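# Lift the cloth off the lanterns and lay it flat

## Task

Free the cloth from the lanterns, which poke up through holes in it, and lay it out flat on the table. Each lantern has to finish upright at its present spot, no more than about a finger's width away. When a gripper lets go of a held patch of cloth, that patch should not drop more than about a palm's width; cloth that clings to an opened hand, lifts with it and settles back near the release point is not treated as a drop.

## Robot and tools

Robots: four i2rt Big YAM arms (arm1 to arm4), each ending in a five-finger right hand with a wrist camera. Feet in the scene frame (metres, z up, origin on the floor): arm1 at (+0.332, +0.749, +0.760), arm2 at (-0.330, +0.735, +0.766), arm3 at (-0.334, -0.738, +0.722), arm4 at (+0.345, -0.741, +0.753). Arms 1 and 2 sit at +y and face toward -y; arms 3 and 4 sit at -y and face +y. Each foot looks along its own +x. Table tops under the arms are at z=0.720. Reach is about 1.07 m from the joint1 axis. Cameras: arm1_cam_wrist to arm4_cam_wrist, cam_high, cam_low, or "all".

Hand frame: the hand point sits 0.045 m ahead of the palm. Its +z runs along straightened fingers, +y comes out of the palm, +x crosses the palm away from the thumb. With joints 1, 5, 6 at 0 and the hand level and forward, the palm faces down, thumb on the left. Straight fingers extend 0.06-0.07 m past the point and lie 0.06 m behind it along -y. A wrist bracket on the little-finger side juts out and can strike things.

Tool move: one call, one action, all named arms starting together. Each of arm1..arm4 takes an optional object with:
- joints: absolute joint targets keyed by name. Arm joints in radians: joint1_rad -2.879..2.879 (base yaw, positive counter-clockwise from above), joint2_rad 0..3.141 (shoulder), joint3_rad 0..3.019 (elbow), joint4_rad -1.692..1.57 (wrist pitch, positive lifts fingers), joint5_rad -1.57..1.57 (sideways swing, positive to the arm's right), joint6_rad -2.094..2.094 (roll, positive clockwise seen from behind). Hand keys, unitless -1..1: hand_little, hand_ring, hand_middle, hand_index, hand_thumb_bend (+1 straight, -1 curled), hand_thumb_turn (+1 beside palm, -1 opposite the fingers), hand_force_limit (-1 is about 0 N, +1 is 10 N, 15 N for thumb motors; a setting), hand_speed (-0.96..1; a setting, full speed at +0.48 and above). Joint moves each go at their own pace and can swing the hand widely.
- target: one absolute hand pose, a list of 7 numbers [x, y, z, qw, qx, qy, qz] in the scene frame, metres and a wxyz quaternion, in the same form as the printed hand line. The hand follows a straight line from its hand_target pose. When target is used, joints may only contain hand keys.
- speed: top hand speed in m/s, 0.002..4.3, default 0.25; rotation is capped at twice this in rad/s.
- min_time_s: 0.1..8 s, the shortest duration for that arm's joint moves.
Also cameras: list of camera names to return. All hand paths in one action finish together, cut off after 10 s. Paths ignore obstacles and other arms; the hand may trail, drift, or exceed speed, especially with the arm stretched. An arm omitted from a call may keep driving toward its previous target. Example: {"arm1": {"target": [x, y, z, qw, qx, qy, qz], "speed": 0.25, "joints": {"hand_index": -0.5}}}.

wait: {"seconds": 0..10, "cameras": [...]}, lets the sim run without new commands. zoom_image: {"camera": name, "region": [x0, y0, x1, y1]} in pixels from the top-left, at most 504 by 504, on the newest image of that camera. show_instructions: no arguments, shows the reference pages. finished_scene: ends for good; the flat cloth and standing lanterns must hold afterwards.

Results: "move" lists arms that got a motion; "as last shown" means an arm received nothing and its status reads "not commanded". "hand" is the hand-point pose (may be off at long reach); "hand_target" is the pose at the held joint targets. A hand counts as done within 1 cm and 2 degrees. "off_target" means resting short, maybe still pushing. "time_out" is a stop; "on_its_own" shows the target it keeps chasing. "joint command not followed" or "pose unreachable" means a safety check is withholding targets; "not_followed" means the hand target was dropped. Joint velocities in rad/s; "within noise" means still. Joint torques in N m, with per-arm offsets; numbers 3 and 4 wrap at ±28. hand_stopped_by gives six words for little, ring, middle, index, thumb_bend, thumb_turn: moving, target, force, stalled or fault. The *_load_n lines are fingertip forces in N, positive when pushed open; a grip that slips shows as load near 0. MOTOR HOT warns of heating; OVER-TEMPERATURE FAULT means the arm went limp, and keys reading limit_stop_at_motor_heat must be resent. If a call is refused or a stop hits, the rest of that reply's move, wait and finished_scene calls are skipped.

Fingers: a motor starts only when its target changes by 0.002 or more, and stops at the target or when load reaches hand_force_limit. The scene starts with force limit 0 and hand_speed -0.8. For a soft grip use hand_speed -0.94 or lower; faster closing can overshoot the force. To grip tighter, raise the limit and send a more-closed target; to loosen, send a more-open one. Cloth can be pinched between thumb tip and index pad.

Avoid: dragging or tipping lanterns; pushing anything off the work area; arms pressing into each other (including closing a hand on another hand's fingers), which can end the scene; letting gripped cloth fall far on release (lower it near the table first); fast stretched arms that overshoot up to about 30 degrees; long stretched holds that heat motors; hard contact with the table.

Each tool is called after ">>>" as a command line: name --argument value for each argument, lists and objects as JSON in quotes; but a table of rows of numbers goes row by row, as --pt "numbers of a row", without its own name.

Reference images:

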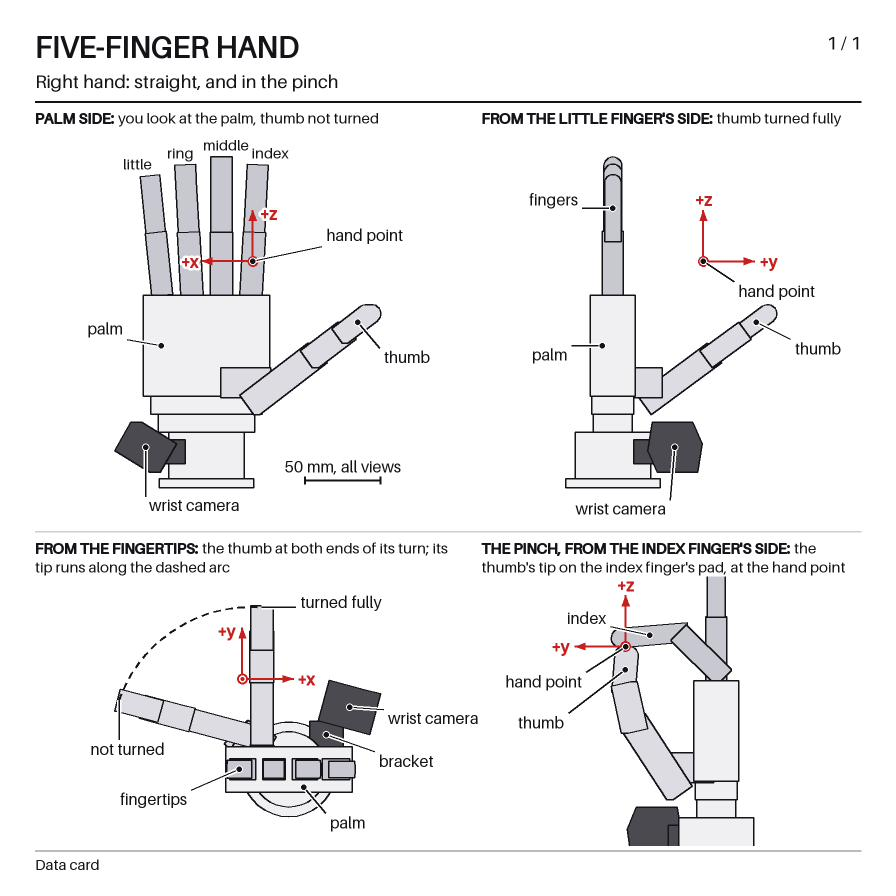

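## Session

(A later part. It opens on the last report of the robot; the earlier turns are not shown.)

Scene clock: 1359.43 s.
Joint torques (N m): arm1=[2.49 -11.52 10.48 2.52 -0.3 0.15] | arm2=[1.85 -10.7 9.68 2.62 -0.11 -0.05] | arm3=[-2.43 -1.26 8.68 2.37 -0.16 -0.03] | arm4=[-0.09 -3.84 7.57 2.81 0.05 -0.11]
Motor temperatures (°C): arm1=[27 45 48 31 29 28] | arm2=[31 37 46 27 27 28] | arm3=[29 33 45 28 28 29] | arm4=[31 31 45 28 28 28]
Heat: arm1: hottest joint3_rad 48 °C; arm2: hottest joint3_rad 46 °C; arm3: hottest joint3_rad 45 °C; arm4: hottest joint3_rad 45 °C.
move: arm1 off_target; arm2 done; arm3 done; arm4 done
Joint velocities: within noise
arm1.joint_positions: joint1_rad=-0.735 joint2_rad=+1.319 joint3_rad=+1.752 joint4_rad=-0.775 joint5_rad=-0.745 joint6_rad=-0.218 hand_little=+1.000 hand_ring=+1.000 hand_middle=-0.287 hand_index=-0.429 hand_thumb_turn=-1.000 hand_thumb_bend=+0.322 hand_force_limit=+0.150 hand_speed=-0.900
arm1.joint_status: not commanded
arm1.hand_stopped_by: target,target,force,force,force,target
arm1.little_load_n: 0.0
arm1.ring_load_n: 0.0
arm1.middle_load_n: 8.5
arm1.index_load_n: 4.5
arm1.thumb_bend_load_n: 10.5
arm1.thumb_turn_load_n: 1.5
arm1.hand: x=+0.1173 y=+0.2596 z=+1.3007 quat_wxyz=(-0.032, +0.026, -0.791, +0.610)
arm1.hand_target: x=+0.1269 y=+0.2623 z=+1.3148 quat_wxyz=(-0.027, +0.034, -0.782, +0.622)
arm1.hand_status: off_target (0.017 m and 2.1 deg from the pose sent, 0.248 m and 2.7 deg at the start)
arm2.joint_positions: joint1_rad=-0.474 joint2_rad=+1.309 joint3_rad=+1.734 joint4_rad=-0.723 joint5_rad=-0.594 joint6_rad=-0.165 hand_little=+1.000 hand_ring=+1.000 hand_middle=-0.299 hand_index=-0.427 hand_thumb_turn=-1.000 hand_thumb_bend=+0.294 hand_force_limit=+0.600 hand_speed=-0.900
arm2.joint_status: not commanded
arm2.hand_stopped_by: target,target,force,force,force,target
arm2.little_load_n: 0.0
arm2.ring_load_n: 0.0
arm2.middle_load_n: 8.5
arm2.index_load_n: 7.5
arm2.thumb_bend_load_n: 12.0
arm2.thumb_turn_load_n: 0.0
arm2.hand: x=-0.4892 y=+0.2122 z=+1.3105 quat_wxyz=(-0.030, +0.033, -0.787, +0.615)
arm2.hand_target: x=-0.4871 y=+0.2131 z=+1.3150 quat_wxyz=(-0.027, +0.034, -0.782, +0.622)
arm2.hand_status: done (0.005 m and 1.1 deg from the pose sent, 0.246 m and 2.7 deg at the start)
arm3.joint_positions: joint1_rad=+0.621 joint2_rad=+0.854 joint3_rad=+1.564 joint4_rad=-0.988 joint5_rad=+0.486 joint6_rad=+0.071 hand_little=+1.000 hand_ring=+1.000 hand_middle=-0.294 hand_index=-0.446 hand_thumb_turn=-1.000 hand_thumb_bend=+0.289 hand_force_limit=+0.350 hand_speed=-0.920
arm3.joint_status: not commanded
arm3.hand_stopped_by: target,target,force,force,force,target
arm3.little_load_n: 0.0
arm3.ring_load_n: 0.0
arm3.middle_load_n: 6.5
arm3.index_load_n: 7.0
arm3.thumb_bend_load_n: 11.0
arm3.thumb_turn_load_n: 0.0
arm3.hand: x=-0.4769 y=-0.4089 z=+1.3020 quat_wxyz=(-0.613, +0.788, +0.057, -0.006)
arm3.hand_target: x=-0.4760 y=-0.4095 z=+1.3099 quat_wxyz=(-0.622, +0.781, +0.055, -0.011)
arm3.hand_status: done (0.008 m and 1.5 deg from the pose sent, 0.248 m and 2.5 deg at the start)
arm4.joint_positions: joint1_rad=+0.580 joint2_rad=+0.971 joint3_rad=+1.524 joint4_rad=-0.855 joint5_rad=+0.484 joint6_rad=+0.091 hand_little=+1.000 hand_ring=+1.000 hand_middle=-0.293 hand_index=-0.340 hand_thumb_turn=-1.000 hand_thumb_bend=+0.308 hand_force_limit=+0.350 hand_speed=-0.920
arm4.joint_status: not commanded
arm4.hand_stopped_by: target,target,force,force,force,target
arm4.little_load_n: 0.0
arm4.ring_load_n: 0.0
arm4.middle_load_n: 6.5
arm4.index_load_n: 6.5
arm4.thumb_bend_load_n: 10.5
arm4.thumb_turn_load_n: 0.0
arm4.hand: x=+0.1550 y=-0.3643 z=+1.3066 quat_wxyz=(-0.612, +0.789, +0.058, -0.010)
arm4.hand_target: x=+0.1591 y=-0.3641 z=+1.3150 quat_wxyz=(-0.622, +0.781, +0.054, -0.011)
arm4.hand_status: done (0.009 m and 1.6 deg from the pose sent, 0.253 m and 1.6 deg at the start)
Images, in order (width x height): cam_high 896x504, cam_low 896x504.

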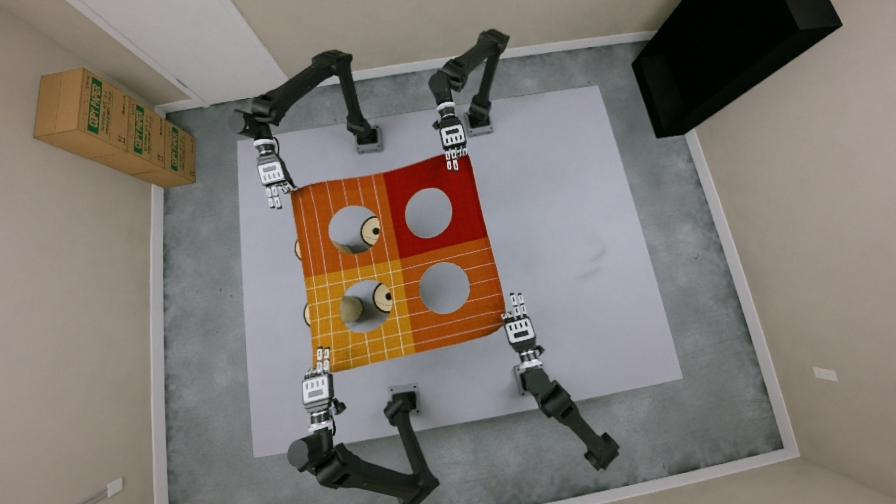

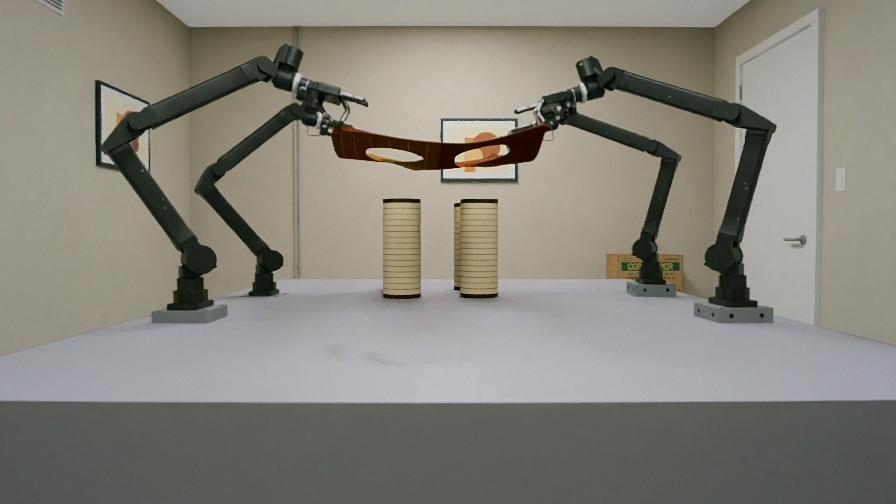

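>>> move --arm1 '{"target": [0.377, 0.262, 1.315, 0.0272, -0.0341, 0.7819, -0.6220], "speed": 0.1}' --arm2 '{"target": [-0.237, 0.213, 1.315, 0.0272, -0.0341, 0.7819, -0.6220], "speed": 0.1}' --arm3 '{"target": [-0.226, -0.4095, 1.31, 0.6225, -0.7807, -0.0546, 0.0109], "speed": 0.1}' --arm4 '{"target": [0.409, -0.364, 1.315, 0.6225, -0.7807, -0.0546, 0.0109], "speed": 0.1}' --cameras '["cam_high", "cam_low"]'

>>> move --arm1 '{"target": [0.62, 0.262, 1.315, 0.0272, -0.0341, 0.7819, -0.6220], "speed": 0.1}' --arm2 '{"target": [0.006, 0.213, 1.315, 0.0272, -0.0341, 0.7819, -0.6220], "speed": 0.1}' --arm3 '{"target": [0.017, -0.4095, 1.31, 0.6225, -0.7807, -0.0546, 0.0109], "speed": 0.1}' --arm4 '{"target": [0.652, -0.364, 1.315, 0.6225, -0.7807, -0.0546, 0.0109], "speed": 0.1}' --cameras '["cam_high", "cam_low"]'

Scene clock: 1369.97 s.
Joint torques (N m): arm1=[2.96 -8.06 10.74 2.97 -0.11 0.16] | arm2=[1.9 -8.7 10.26 2.74 0.08 -0.07] | arm3=[-2.37 -2.61 12.78 1.2 -0.5 0] | arm4=[-0.09 -2.14 10.07 1.91 -0.23 -0.09]
Motor temperatures (°C): arm1=[27 44 48 31 29 28] | arm2=[31 37 45 27 27 28] | arm3=[29 33 44 28 28 29] | arm4=[31 31 45 28 28 28]
Heat: arm1: hottest joint3_rad 48 °C; arm2: hottest joint3_rad 45 °C; arm3: hottest joint3_rad 44 °C; arm4: hottest joint3_rad 45 °C.
move: arm1 off_target; arm2 done; arm3 off_target; arm4 off_target
Joint velocities: within noise
arm1.joint_positions: joint1_rad=-0.059 joint2_rad=+1.095 joint3_rad=+1.563 joint4_rad=-0.734 joint5_rad=-0.090 joint6_rad=-0.029 hand_little=+1.000 hand_ring=+1.000 hand_middle=-0.287 hand_index=-0.429 hand_thumb_turn=-1.000 hand_thumb_bend=+0.322 hand_force_limit=+0.150 hand_speed=-0.900
arm1.joint_status: not commanded
arm1.hand_stopped_by: target,target,force,force,force,target
arm1.little_load_n: 0.0
arm1.ring_load_n: 0.0
arm1.middle_load_n: 8.0
arm1.index_load_n: 4.5
arm1.thumb_bend_load_n: 10.5
arm1.thumb_turn_load_n: 1.5
arm1.hand: x=+0.3712 y=+0.2558 z=+1.2986 quat_wxyz=(-0.022, +0.034, -0.796, +0.604)
arm1.hand_target: x=+0.3767 y=+0.2624 z=+1.3149 quat_wxyz=(-0.027, +0.034, -0.782, +0.622)
arm1.hand_status: off_target (0.018 m and 2.7 deg from the pose sent, 0.260 m and 2.1 deg at the start)
arm2.joint_positions: joint1_rad=+0.186 joint2_rad=+1.173 joint3_rad=+1.609 joint4_rad=-0.688 joint5_rad=+0.046 joint6_rad=+0.004 hand_little=+1.000 hand_ring=+1.000 hand_middle=-0.299 hand_index=-0.427 hand_thumb_turn=-1.000 hand_thumb_bend=+0.294 hand_force_limit=+0.600 hand_speed=-0.900
arm2.joint_status: not commanded
arm2.hand_stopped_by: target,target,force,force,force,target
arm2.little_load_n: 0.0
arm2.ring_load_n: 0.0
arm2.middle_load_n: 9.0
arm2.index_load_n: 7.5
arm2.thumb_bend_load_n: 12.0
arm2.thumb_turn_load_n: 0.0
arm2.hand: x=-0.2380 y=+0.2131 z=+1.3084 quat_wxyz=(-0.025, +0.037, -0.789, +0.613)
arm2.hand_target: x=-0.2369 y=+0.2132 z=+1.3150 quat_wxyz=(-0.027, +0.034, -0.782, +0.622)
arm2.hand_status: done (0.007 m and 1.4 deg from the pose sent, 0.252 m and 1.1 deg at the start)
arm3.joint_positions: joint1_rad=-0.740 joint2_rad=+0.926 joint3_rad=+1.560 joint4_rad=-1.011 joint5_rad=-0.835 joint6_rad=-0.299 hand_little=+1.000 hand_ring=+1.000 hand_middle=-0.294 hand_index=-0.446 hand_thumb_turn=-1.000 hand_thumb_bend=+0.289 hand_force_limit=+0.350 hand_speed=-0.920
arm3.joint_status: not commanded
arm3.hand_stopped_by: target,target,force,force,force,target
arm3.little_load_n: 0.0
arm3.ring_load_n: 0.0
arm3.middle_load_n: 6.5
arm3.index_load_n: 7.0
arm3.thumb_bend_load_n: 11.0
arm3.thumb_turn_load_n: 0.0
arm3.hand: x=-0.2221 y=-0.4044 z=+1.2863 quat_wxyz=(-0.610, +0.791, +0.042, -0.025)
arm3.hand_target: x=-0.2266 y=-0.4100 z=+1.3092 quat_wxyz=(-0.623, +0.781, +0.055, -0.011)
arm3.hand_status: off_target (0.025 m and 2.8 deg from the pose sent, 0.251 m and 1.5 deg at the start)
arm4.joint_positions: joint1_rad=-0.477 joint2_rad=+0.924 joint3_rad=+1.473 joint4_rad=-0.855 joint5_rad=-0.540 joint6_rad=-0.183 hand_little=+1.000 hand_ring=+1.000 hand_middle=-0.293 hand_index=-0.340 hand_thumb_turn=-1.000 hand_thumb_bend=+0.308 hand_force_limit=+0.350 hand_speed=-0.920
arm4.joint_status: not commanded
arm4.hand_stopped_by: target,target,force,force,force,target
arm4.little_load_n: 0.0
arm4.ring_load_n: 0.0
arm4.middle_load_n: 6.5
arm4.index_load_n: 7.0
arm4.thumb_bend_load_n: 10.5
arm4.thumb_turn_load_n: 0.0
arm4.hand: x=+0.4066 y=-0.3612 z=+1.2996 quat_wxyz=(-0.613, +0.788, +0.049, -0.022)
arm4.hand_target: x=+0.4089 y=-0.3642 z=+1.3148 quat_wxyz=(-0.623, +0.781, +0.054, -0.011)
arm4.hand_status: off_target (0.016 m and 2.0 deg from the pose sent, 0.254 m and 1.6 deg at the start)
Images, in order (width x height): cam_high 896x504, cam_low 896x504.

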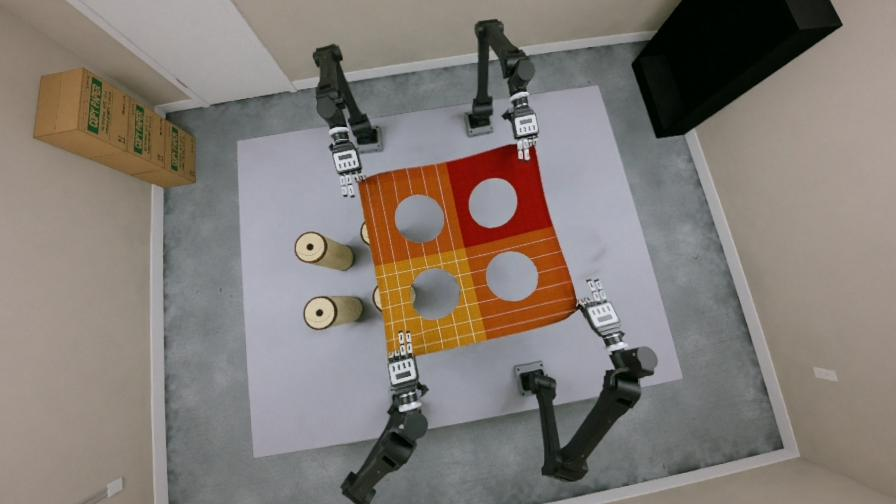

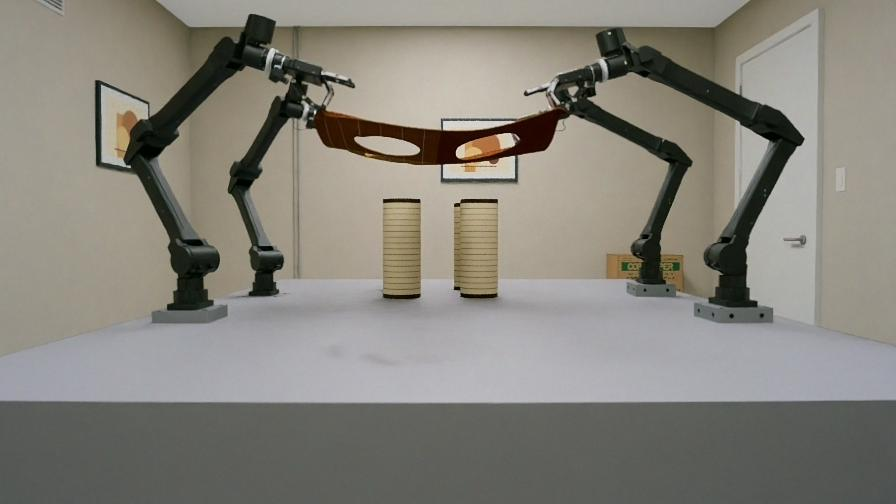

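Scene clock: 1373.23 s.
Joint torques (N m): arm1=[2.32 -9.99 16.58 2.59 0.07 0.09] | arm2=[2.02 -11.28 16.36 1.55 0.24 -0.08] | arm3=[-2.02 -11.46 12.6 0.83 -0.76 0] | arm4=[-0.15 -8.94 11.55 1.35 -0.5 -0.11]
Motor temperatures (°C): arm1=[27 44 48 31 29 28] | arm2=[31 36 45 27 27 28] | arm3=[29 33 44 28 28 29] | arm4=[31 31 46 28 28 28]
Heat: arm1: hottest joint3_rad 48 °C; arm2: hottest joint3_rad 45 °C; arm3: hottest joint3_rad 44 °C; arm4: hottest joint3_rad 46 °C.
move: arm1 off_target; arm2 off_target; arm3 off_target; arm4 off_target
Joint velocities: within noise
arm1.joint_positions: joint1_rad=+0.606 joint2_rad=+1.268 joint3_rad=+1.654 joint4_rad=-0.725 joint5_rad=+0.558 joint6_rad=+0.132 hand_little=+1.000 hand_ring=+1.000 hand_middle=-0.287 hand_index=-0.429 hand_thumb_turn=-1.000 hand_thumb_bend=+0.322 hand_force_limit=+0.150 hand_speed=-0.900
arm1.joint_status: not commanded
arm1.hand_stopped_by: target,target,force,force,force,target
arm1.little_load_n: 0.0
arm1.ring_load_n: 0.0
arm1.middle_load_n: 8.5
arm1.index_load_n: 4.5
arm1.thumb_bend_load_n: 10.5
arm1.thumb_turn_load_n: 1.5
arm1.hand: x=+0.6112 y=+0.2623 z=+1.2742 quat_wxyz=(-0.004, +0.048, -0.801, +0.596)
arm1.hand_target: x=+0.6183 y=+0.2642 z=+1.3142 quat_wxyz=(-0.028, +0.034, -0.782, +0.622)
arm1.hand_status: off_target (0.042 m and 4.8 deg from the pose sent, 0.249 m and 2.7 deg at the start)
arm2.joint_positions: joint1_rad=+0.742 joint2_rad=+1.419 joint3_rad=+1.773 joint4_rad=-0.685 joint5_rad=+0.586 joint6_rad=+0.148 hand_little=+1.000 hand_ring=+1.000 hand_middle=-0.299 hand_index=-0.427 hand_thumb_turn=-1.000 hand_thumb_bend=+0.294 hand_force_limit=+0.600 hand_speed=-0.900
arm2.joint_status: not commanded
arm2.hand_stopped_by: target,target,force,force,force,target
arm2.little_load_n: 0.0
arm2.ring_load_n: 0.0
arm2.middle_load_n: 9.0
arm2.index_load_n: 7.5
arm2.thumb_bend_load_n: 12.0
arm2.thumb_turn_load_n: 0.0
arm2.hand: x=+0.0035 y=+0.2129 z=+1.2787 quat_wxyz=(-0.012, +0.047, -0.795, +0.604)
arm2.hand_target: x=+0.0047 y=+0.2145 z=+1.3143 quat_wxyz=(-0.028, +0.034, -0.781, +0.622)
arm2.hand_status: off_target (0.036 m and 3.4 deg from the pose sent, 0.244 m and 1.4 deg at the start)
arm3.joint_positions: joint1_rad=-1.159 joint2_rad=+1.480 joint3_rad=+2.054 joint4_rad=-1.293 joint5_rad=-1.210 joint6_rad=-0.692 hand_little=+1.000 hand_ring=+1.000 hand_middle=-0.294 hand_index=-0.446 hand_thumb_turn=-1.000 hand_thumb_bend=+0.289 hand_force_limit=+0.350 hand_speed=-0.920
arm3.joint_status: not commanded
arm3.hand_stopped_by: target,target,force,force,force,target
arm3.little_load_n: 0.0
arm3.ring_load_n: 0.0
arm3.middle_load_n: 6.5
arm3.index_load_n: 6.5
arm3.thumb_bend_load_n: 11.0
arm3.thumb_turn_load_n: 0.0
arm3.hand: x=+0.0202 y=-0.4057 z=+1.2888 quat_wxyz=(-0.616, +0.786, +0.041, -0.028)
arm3.hand_target: x=+0.0162 y=-0.4099 z=+1.3093 quat_wxyz=(-0.623, +0.780, +0.054, -0.010)
arm3.hand_status: off_target (0.022 m and 2.7 deg from the pose sent, 0.240 m and 2.8 deg at the start)
arm4.joint_positions: joint1_rad=-1.028 joint2_rad=+1.360 joint3_rad=+1.804 joint4_rad=-0.988 joint5_rad=-1.058 joint6_rad=-0.483 hand_little=+1.000 hand_ring=+1.000 hand_middle=-0.293 hand_index=-0.340 hand_thumb_turn=-1.000 hand_thumb_bend=+0.308 hand_force_limit=+0.350 hand_speed=-0.920
arm4.joint_status: not commanded
arm4.hand_stopped_by: target,target,force,force,force,target
arm4.little_load_n: 0.0
arm4.ring_load_n: 0.0
arm4.middle_load_n: 6.5
arm4.index_load_n: 7.0
arm4.thumb_bend_load_n: 10.5
arm4.thumb_turn_load_n: 0.0
arm4.hand: x=+0.6487 y=-0.3595 z=+1.2920 quat_wxyz=(-0.615, +0.787, +0.042, -0.032)
arm4.hand_target: x=+0.6511 y=-0.3646 z=+1.3144 quat_wxyz=(-0.623, +0.780, +0.054, -0.011)
arm4.hand_status: off_target (0.024 m and 3.0 deg from the pose sent, 0.246 m and 2.0 deg at the start)
Images, in order (width x height): cam_high 896x504, cam_low 896x504.

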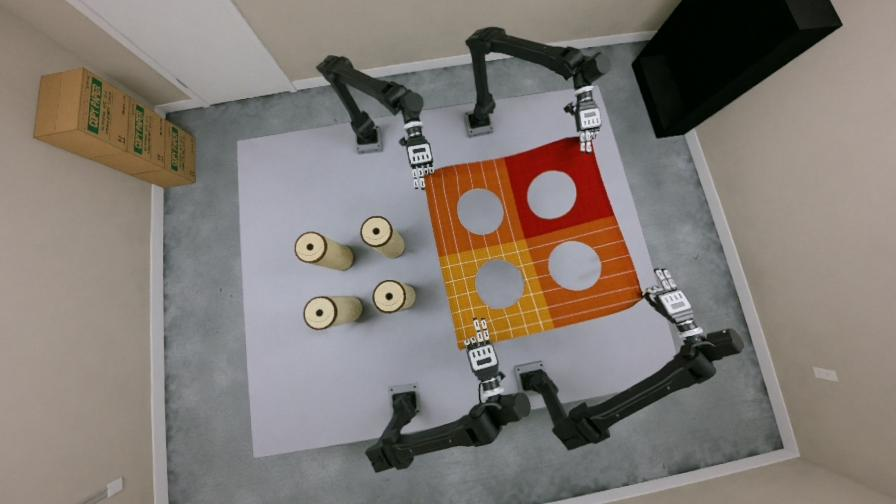

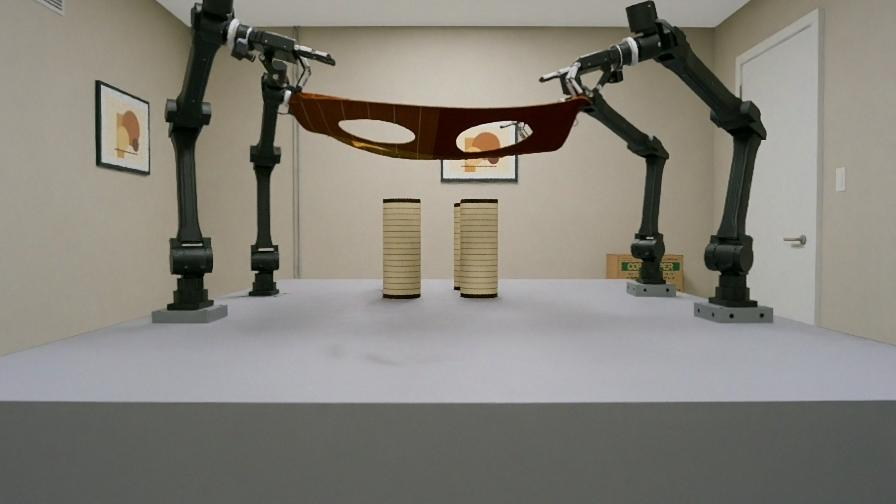

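>>> move --arm1 '{"target": [0.62, 0.262, 1.1, 0.0272, -0.0341, 0.7819, -0.6220], "speed": 0.1}' --arm2 '{"target": [0.006, 0.213, 1.1, 0.0272, -0.0341, 0.7819, -0.6220], "speed": 0.1}' --arm3 '{"target": [0.017, -0.4095, 1.1, 0.6225, -0.7807, -0.0546, 0.0109], "speed": 0.1}' --arm4 '{"target": [0.652, -0.364, 1.1, 0.6225, -0.7807, -0.0546, 0.0109], "speed": 0.1}' --cameras '["cam_low"]'

>>> move --arm1 '{"target": [0.62, 0.262, 0.92, 0.0272, -0.0341, 0.7819, -0.6220], "speed": 0.1}' --arm2 '{"target": [0.006, 0.213, 0.92, 0.0272, -0.0341, 0.7819, -0.6220], "speed": 0.1}' --arm3 '{"target": [0.017, -0.4095, 0.92, 0.6225, -0.7807, -0.0546, 0.0109], "speed": 0.1}' --arm4 '{"target": [0.652, -0.364, 0.92, 0.6225, -0.7807, -0.0546, 0.0109], "speed": 0.1}' --cameras '["cam_high", "cam_low"]'

Scene clock: 1385.77 s.
Joint torques (N m): arm1=[2.37 -9.88 11.77 2.61 0 0.09] | arm2=[1.96 -11.28 10.62 2.58 0.21 -0.08] | arm3=[-2.43 -11.93 10.47 1.7 -0.67 0.12] | arm4=[-0.62 -9.82 8.47 2.48 -0.55 -0.06]
Motor temperatures (°C): arm1=[27 43 49 32 29 28] | arm2=[31 36 46 27 27 28] | arm3=[29 33 44 28 29 29] | arm4=[31 31 47 28 28 28]
Heat: arm1: hottest joint3_rad 49 °C; arm2: hottest joint3_rad 46 °C; arm3: hottest joint3_rad 44 °C; arm4: hottest joint3_rad 47 °C.
move: arm1 off_target; arm2 done; arm3 off_target; arm4 off_target
Joint velocities: within noise
arm1.joint_positions: joint1_rad=+0.606 joint2_rad=+1.205 joint3_rad=+1.069 joint4_rad=-0.169 joint5_rad=+0.558 joint6_rad=+0.132 hand_little=+1.000 hand_ring=+1.000 hand_middle=-0.287 hand_index=-0.429 hand_thumb_turn=-1.000 hand_thumb_bend=+0.322 hand_force_limit=+0.150 hand_speed=-0.900
arm1.joint_status: not commanded
arm1.hand_stopped_by: target,target,force,force,force,target
arm1.little_load_n: 0.0
arm1.ring_load_n: 0.0
arm1.middle_load_n: 8.5
arm1.index_load_n: 4.5
arm1.thumb_bend_load_n: 10.5
arm1.thumb_turn_load_n: 1.5
arm1.hand: x=+0.6142 y=+0.2595 z=+1.0824 quat_wxyz=(-0.011, +0.041, -0.793, +0.608)
arm1.hand_target: x=+0.6198 y=+0.2622 z=+1.0999 quat_wxyz=(-0.027, +0.034, -0.782, +0.622)
arm1.hand_status: off_target (0.019 m and 2.9 deg from the pose sent, 0.174 m and 4.8 deg at the start)
arm2.joint_positions: joint1_rad=+0.742 joint2_rad=+1.357 joint3_rad=+1.203 joint4_rad=-0.140 joint5_rad=+0.587 joint6_rad=+0.149 hand_little=+1.000 hand_ring=+1.000 hand_middle=-0.299 hand_index=-0.427 hand_thumb_turn=-1.000 hand_thumb_bend=+0.294 hand_force_limit=+0.600 hand_speed=-0.900
arm2.joint_status: not commanded
arm2.hand_stopped_by: target,target,force,force,force,target
arm2.little_load_n: -0.5
arm2.ring_load_n: 0.0
arm2.middle_load_n: 8.5
arm2.index_load_n: 7.5
arm2.thumb_bend_load_n: 12.0
arm2.thumb_turn_load_n: 0.0
arm2.hand: x=+0.0040 y=+0.2126 z=+1.0964 quat_wxyz=(-0.021, +0.039, -0.786, +0.616)
arm2.hand_target: x=+0.0058 y=+0.2130 z=+1.1001 quat_wxyz=(-0.027, +0.034, -0.782, +0.622)
arm2.hand_status: done (0.004 m and 1.2 deg from the pose sent, 0.179 m and 3.4 deg at the start)
arm3.joint_positions: joint1_rad=-1.159 joint2_rad=+1.314 joint3_rad=+1.326 joint4_rad=-0.731 joint5_rad=-1.210 joint6_rad=-0.703 hand_little=+1.000 hand_ring=+1.000 hand_middle=-0.294 hand_index=-0.446 hand_thumb_turn=-1.000 hand_thumb_bend=+0.289 hand_force_limit=+0.350 hand_speed=-0.920
arm3.joint_status: not commanded
arm3.hand_stopped_by: target,target,force,force,force,target
arm3.little_load_n: 0.0
arm3.ring_load_n: 0.0
arm3.middle_load_n: 6.0
arm3.index_load_n: 7.0
arm3.thumb_bend_load_n: 11.0
arm3.thumb_turn_load_n: 0.0
arm3.hand: x=+0.0186 y=-0.4080 z=+1.0856 quat_wxyz=(-0.616, +0.786, +0.045, -0.025)
arm3.hand_target: x=+0.0169 y=-0.4096 z=+1.0998 quat_wxyz=(-0.622, +0.781, +0.055, -0.011)
arm3.hand_status: off_target (0.015 m and 2.2 deg from the pose sent, 0.189 m and 2.7 deg at the start)
arm4.joint_positions: joint1_rad=-1.028 joint2_rad=+1.261 joint3_rad=+1.167 joint4_rad=-0.460 joint5_rad=-1.061 joint6_rad=-0.495 hand_little=+1.000 hand_ring=+1.000 hand_middle=-0.293 hand_index=-0.340 hand_thumb_turn=-1.000 hand_thumb_bend=+0.308 hand_force_limit=+0.350 hand_speed=-0.920
arm4.joint_status: not commanded
arm4.hand_stopped_by: target,target,force,force,force,target
arm4.little_load_n: 0.0
arm4.ring_load_n: 0.0
arm4.middle_load_n: 6.5
arm4.index_load_n: 7.0
arm4.thumb_bend_load_n: 10.5
arm4.thumb_turn_load_n: 0.0
arm4.hand: x=+0.6460 y=-0.3592 z=+1.0878 quat_wxyz=(-0.614, +0.788, +0.045, -0.033)
arm4.hand_target: x=+0.6517 y=-0.3640 z=+1.1001 quat_wxyz=(-0.622, +0.781, +0.055, -0.011)
arm4.hand_status: off_target (0.014 m and 3.0 deg from the pose sent, 0.192 m and 3.0 deg at the start)
Images, in order (width x height): cam_low 896x504.

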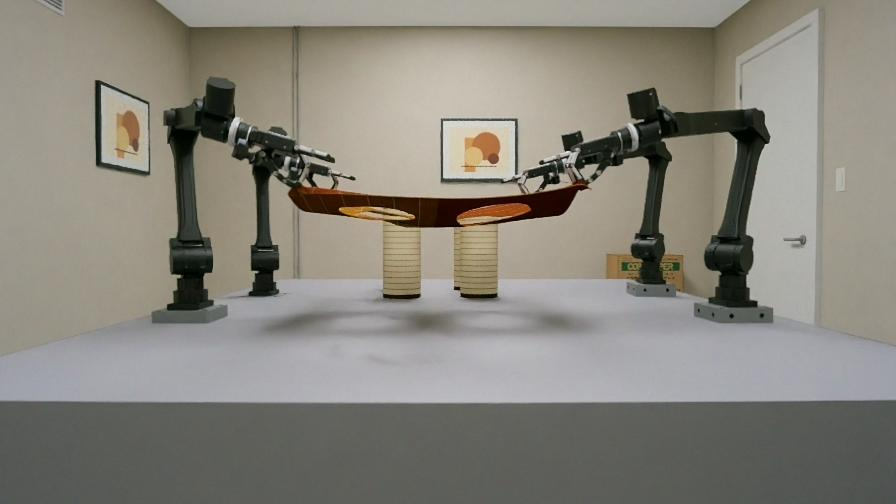

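Scene clock: 1388.23 s.
Joint torques (N m): arm1=[2.2 -9.99 9.22 2.69 -0.13 0.09] | arm2=[1.96 -11.69 8.7 2.61 0.2 -0.08] | arm3=[-2.14 -10.29 9.46 1.72 -0.59 0.15] | arm4=[-0.73 -8.64 7.02 2.5 -0.53 -0.06]
Motor temperatures (°C): arm1=[27 42 49 32 29 28] | arm2=[31 36 46 27 27 28] | arm3=[29 33 44 28 29 29] | arm4=[31 31 47 28 28 28]
Heat: arm1: hottest joint3_rad 49 °C; arm2: hottest joint3_rad 46 °C; arm3: hottest joint3_rad 44 °C; arm4: hottest joint3_rad 47 °C.
move: arm1 done; arm2 done; arm3 done; arm4 done
Joint velocities: within noise
arm1.joint_positions: joint1_rad=+0.606 joint2_rad=+1.387 joint3_rad=+0.737 joint4_rad=+0.370 joint5_rad=+0.558 joint6_rad=+0.132 hand_little=+1.000 hand_ring=+1.000 hand_middle=-0.287 hand_index=-0.429 hand_thumb_turn=-1.000 hand_thumb_bend=+0.322 hand_force_limit=+0.150 hand_speed=-0.900
arm1.joint_status: not commanded
arm1.hand_stopped_by: target,target,force,force,force,target
arm1.little_load_n: 0.0
arm1.ring_load_n: 0.0
arm1.middle_load_n: 9.0
arm1.index_load_n: 4.0
arm1.thumb_bend_load_n: 10.5
arm1.thumb_turn_load_n: 1.5
arm1.hand: x=+0.6131 y=+0.2620 z=+0.9154 quat_wxyz=(-0.017, +0.037, -0.787, +0.616)
arm1.hand_target: x=+0.6199 y=+0.2622 z=+0.9199 quat_wxyz=(-0.027, +0.034, -0.782, +0.622)
arm1.hand_status: done (0.008 m and 1.6 deg from the pose sent, 0.163 m and 2.9 deg at the start)
arm2.joint_positions: joint1_rad=+0.742 joint2_rad=+1.549 joint3_rad=+0.895 joint4_rad=+0.367 joint5_rad=+0.587 joint6_rad=+0.149 hand_little=+1.000 hand_ring=+1.000 hand_middle=-0.299 hand_index=-0.427 hand_thumb_turn=-1.000 hand_thumb_bend=+0.294 hand_force_limit=+0.600 hand_speed=-0.900
arm2.joint_status: not commanded
arm2.hand_stopped_by: target,target,force,force,force,target
arm2.little_load_n: 0.0
arm2.ring_load_n: 0.0
arm2.middle_load_n: 8.5
arm2.index_load_n: 7.0
arm2.thumb_bend_load_n: 12.0
arm2.thumb_turn_load_n: 0.0
arm2.hand: x=+0.0044 y=+0.2123 z=+0.9194 quat_wxyz=(-0.023, +0.038, -0.785, +0.618)
arm2.hand_target: x=+0.0059 y=+0.2129 z=+0.9200 quat_wxyz=(-0.027, +0.034, -0.782, +0.622)
arm2.hand_status: done (0.002 m and 0.9 deg from the pose sent, 0.176 m and 1.2 deg at the start)
arm3.joint_positions: joint1_rad=-1.159 joint2_rad=+1.390 joint3_rad=+0.935 joint4_rad=-0.235 joint5_rad=-1.210 joint6_rad=-0.702 hand_little=+1.000 hand_ring=+1.000 hand_middle=-0.294 hand_index=-0.446 hand_thumb_turn=-1.000 hand_thumb_bend=+0.289 hand_force_limit=+0.350 hand_speed=-0.920
arm3.joint_status: not commanded
arm3.hand_stopped_by: target,target,force,force,force,target
arm3.little_load_n: 0.0
arm3.ring_load_n: 0.0
arm3.middle_load_n: 6.0
arm3.index_load_n: 7.0
arm3.thumb_bend_load_n: 11.0
arm3.thumb_turn_load_n: 0.0
arm3.hand: x=+0.0139 y=-0.4110 z=+0.9167 quat_wxyz=(-0.620, +0.783, +0.053, -0.015)
arm3.hand_target: x=+0.0170 y=-0.4096 z=+0.9200 quat_wxyz=(-0.622, +0.781, +0.055, -0.011)
arm3.hand_status: done (0.005 m and 0.6 deg from the pose sent, 0.166 m and 2.2 deg at the start)
arm4.joint_positions: joint1_rad=-1.032 joint2_rad=+1.401 joint3_rad=+0.814 joint4_rad=+0.052 joint5_rad=-1.065 joint6_rad=-0.498 hand_little=+1.000 hand_ring=+1.000 hand_middle=-0.293 hand_index=-0.340 hand_thumb_turn=-1.000 hand_thumb_bend=+0.308 hand_force_limit=+0.350 hand_speed=-0.920
arm4.joint_status: not commanded
arm4.hand_stopped_by: target,target,force,force,force,target
arm4.little_load_n: 0.0
arm4.ring_load_n: 0.0
arm4.middle_load_n: 6.5
arm4.index_load_n: 7.5
arm4.thumb_bend_load_n: 11.0
arm4.thumb_turn_load_n: 0.0
arm4.hand: x=+0.6424 y=-0.3610 z=+0.9178 quat_wxyz=(-0.618, +0.784, +0.052, -0.025)
arm4.hand_target: x=+0.6520 y=-0.3641 z=+0.9200 quat_wxyz=(-0.622, +0.781, +0.055, -0.011)
arm4.hand_status: done (0.010 m and 1.8 deg from the pose sent, 0.168 m and 3.0 deg at the start)
Images, in order (width x height): cam_high 896x504, cam_low 896x504.

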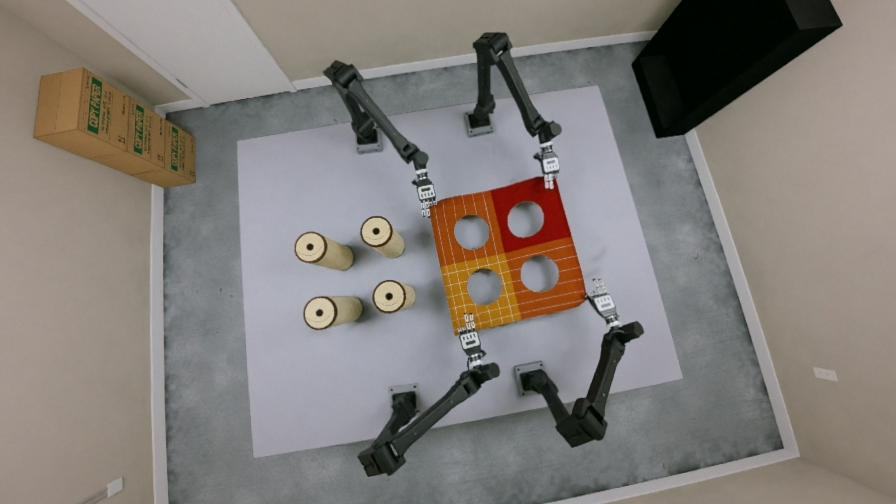

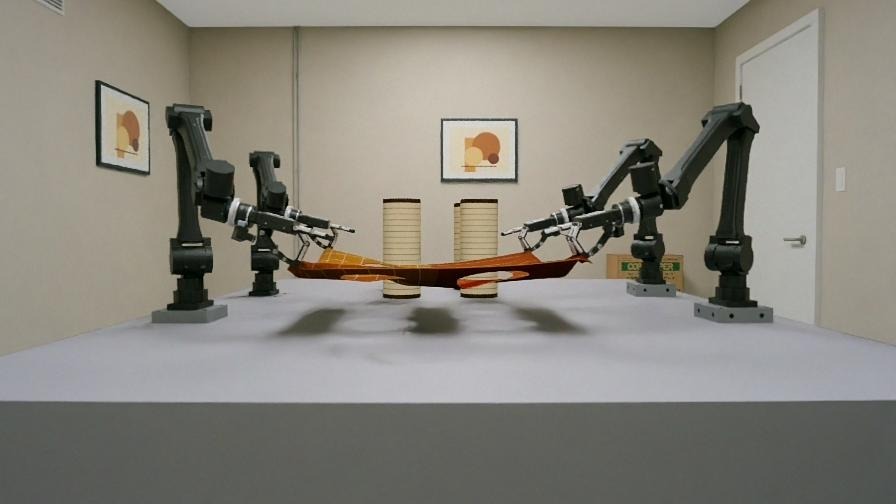

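>>> move --arm1 '{"target": [0.622, 0.265, 0.81, 0.0272, -0.0341, 0.7819, -0.6220], "speed": 0.07}' --arm2 '{"target": [0.003, 0.216, 0.81, 0.0272, -0.0341, 0.7819, -0.6220], "speed": 0.07}' --arm3 '{"target": [0.015, -0.412, 0.81, 0.6225, -0.7807, -0.0546, 0.0109], "speed": 0.07}' --arm4 '{"target": [0.656, -0.367, 0.81, 0.6225, -0.7807, -0.0546, 0.0109], "speed": 0.07}' --cameras '["cam_high", "cam_low"]'

>>> zoom_image --camera "cam_high" --region '[400, 160, 620, 380]'

>>> zoom_image --camera "cam_low" --region '[250, 200, 650, 360]'

Scene clock: 1396.13 s.
Joint torques (N m): arm1=[3.08 -10.52 6.34 2.8 -0.04 0.17] | arm2=[1.85 -12.45 6.38 2.59 0.15 -0.08] | arm3=[-2.32 -10.87 7.51 1.73 -0.62 0.12] | arm4=[-0.73 -9.82 5.18 2.52 -0.53 -0.08]
Motor temperatures (°C): arm1=[27 42 47 32 29 28] | arm2=[31 36 45 27 27 28] | arm3=[29 33 44 28 29 29] | arm4=[31 31 46 28 28 28]
Heat: arm1: hottest joint3_rad 47 °C; arm2: hottest joint3_rad 45 °C; arm3: hottest joint3_rad 44 °C; arm4: hottest joint3_rad 46 °C.
move: arm1 done; arm2 done; arm3 done; arm4 done
Joint velocities: within noise
arm1.joint_positions: joint1_rad=+0.606 joint2_rad=+1.664 joint3_rad=+0.645 joint4_rad=+0.746 joint5_rad=+0.563 joint6_rad=+0.132 hand_little=+1.000 hand_ring=+1.000 hand_middle=-0.287 hand_index=-0.429 hand_thumb_turn=-1.000 hand_thumb_bend=+0.322 hand_force_limit=+0.150 hand_speed=-0.900
arm1.joint_status: not commanded
arm1.hand_stopped_by: target,target,force,force,force,target
arm1.little_load_n: 0.0
arm1.ring_load_n: 0.0
arm1.middle_load_n: 9.0
arm1.index_load_n: 4.0
arm1.thumb_bend_load_n: 10.5
arm1.thumb_turn_load_n: 1.5
arm1.hand: x=+0.6133 y=+0.2608 z=+0.8091 quat_wxyz=(-0.016, +0.034, -0.785, +0.618)
arm1.hand_target: x=+0.6219 y=+0.2651 z=+0.8101 quat_wxyz=(-0.027, +0.034, -0.782, +0.622)
arm1.hand_status: done (0.010 m and 1.4 deg from the pose sent, 0.106 m and 1.5 deg at the start)
arm2.joint_positions: joint1_rad=+0.742 joint2_rad=+1.785 joint3_rad=+0.804 joint4_rad=+0.697 joint5_rad=+0.587 joint6_rad=+0.149 hand_little=+1.000 hand_ring=+1.000 hand_middle=-0.299 hand_index=-0.427 hand_thumb_turn=-1.000 hand_thumb_bend=+0.294 hand_force_limit=+0.600 hand_speed=-0.900
arm2.joint_status: not commanded
arm2.hand_stopped_by: target,target,force,force,force,target
arm2.little_load_n: 0.0
arm2.ring_load_n: 0.0
arm2.middle_load_n: 8.5
arm2.index_load_n: 7.5
arm2.thumb_bend_load_n: 12.0
arm2.thumb_turn_load_n: 0.0
arm2.hand: x=+0.0028 y=+0.2144 z=+0.8110 quat_wxyz=(-0.024, +0.037, -0.784, +0.619)
arm2.hand_target: x=+0.0028 y=+0.2160 z=+0.8099 quat_wxyz=(-0.027, +0.034, -0.782, +0.622)
arm2.hand_status: done (0.002 m and 0.6 deg from the pose sent, 0.110 m and 0.9 deg at the start)
arm3.joint_positions: joint1_rad=-1.159 joint2_rad=+1.574 joint3_rad=+0.791 joint4_rad=+0.095 joint5_rad=-1.210 joint6_rad=-0.702 hand_little=+1.000 hand_ring=+1.000 hand_middle=-0.294 hand_index=-0.446 hand_thumb_turn=-1.000 hand_thumb_bend=+0.289 hand_force_limit=+0.350 hand_speed=-0.920
arm3.joint_status: not commanded
arm3.hand_stopped_by: target,target,force,force,force,target
arm3.little_load_n: 0.0
arm3.ring_load_n: 0.0
arm3.middle_load_n: 6.0
arm3.index_load_n: 7.0
arm3.thumb_bend_load_n: 11.0
arm3.thumb_turn_load_n: 0.0
arm3.hand: x=+0.0124 y=-0.4123 z=+0.8093 quat_wxyz=(-0.620, +0.782, +0.054, -0.014)
arm3.hand_target: x=+0.0150 y=-0.4121 z=+0.8100 quat_wxyz=(-0.622, +0.781, +0.055, -0.011)
arm3.hand_status: done (0.003 m and 0.5 deg from the pose sent, 0.107 m and 0.6 deg at the start)
arm4.joint_positions: joint1_rad=-1.045 joint2_rad=+1.646 joint3_rad=+0.712 joint4_rad=+0.392 joint5_rad=-1.077 joint6_rad=-0.511 hand_little=+1.000 hand_ring=+1.000 hand_middle=-0.293 hand_index=-0.340 hand_thumb_turn=-1.000 hand_thumb_bend=+0.308 hand_force_limit=+0.350 hand_speed=-0.920
arm4.joint_status: not commanded
arm4.hand_stopped_by: target,target,force,force,force,target
arm4.little_load_n: 0.0
arm4.ring_load_n: 0.0
arm4.middle_load_n: 6.5
arm4.index_load_n: 7.5
arm4.thumb_bend_load_n: 11.0
arm4.thumb_turn_load_n: 0.0
arm4.hand: x=+0.6474 y=-0.3628 z=+0.8100 quat_wxyz=(-0.619, +0.783, +0.053, -0.024)
arm4.hand_target: x=+0.6559 y=-0.3670 z=+0.8101 quat_wxyz=(-0.622, +0.781, +0.055, -0.011)
arm4.hand_status: done (0.010 m and 1.6 deg from the pose sent, 0.109 m and 1.8 deg at the start)
Images, in order (width x height): cam_high 896x504, cam_low 896x504.

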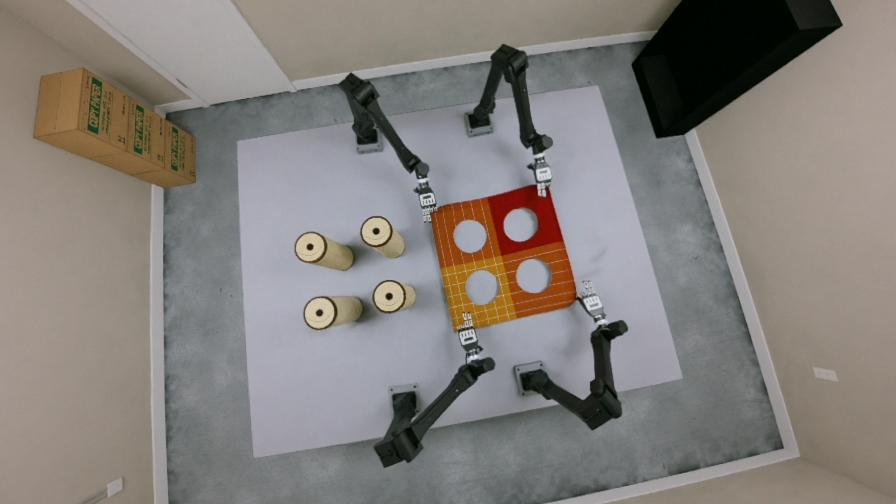

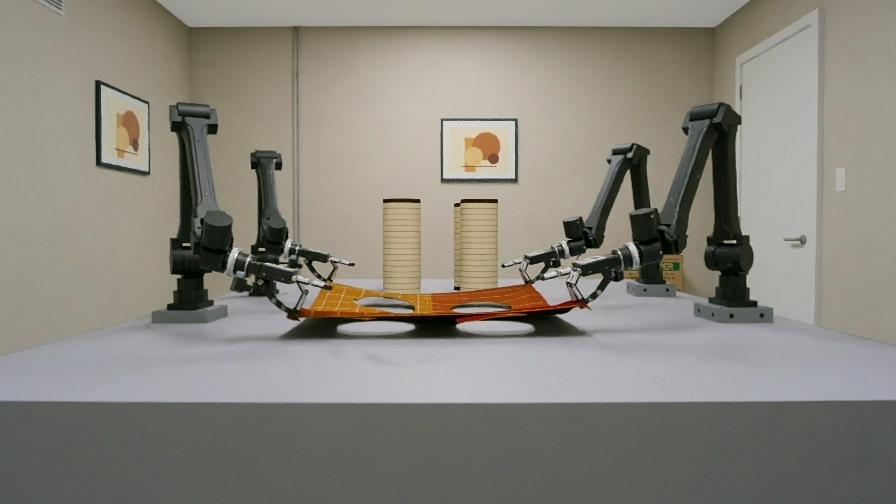

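Scaled by 2.291 from the camera's image (finer frame: 1280x720).

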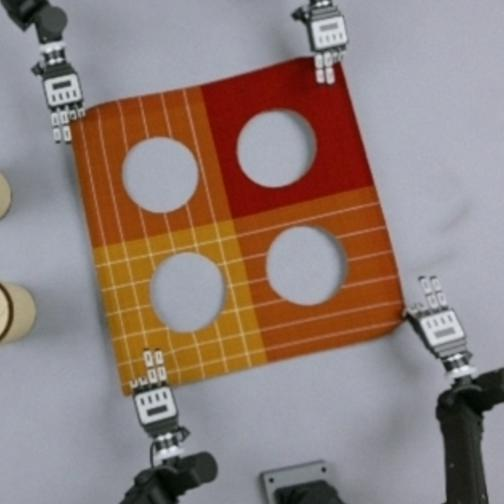

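Scaled by 1.260 from the camera's image (finer frame: 1280x720).

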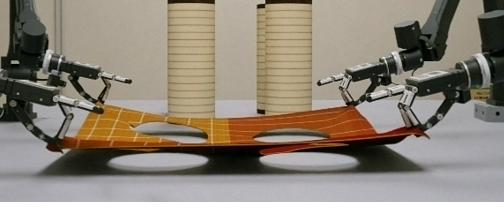

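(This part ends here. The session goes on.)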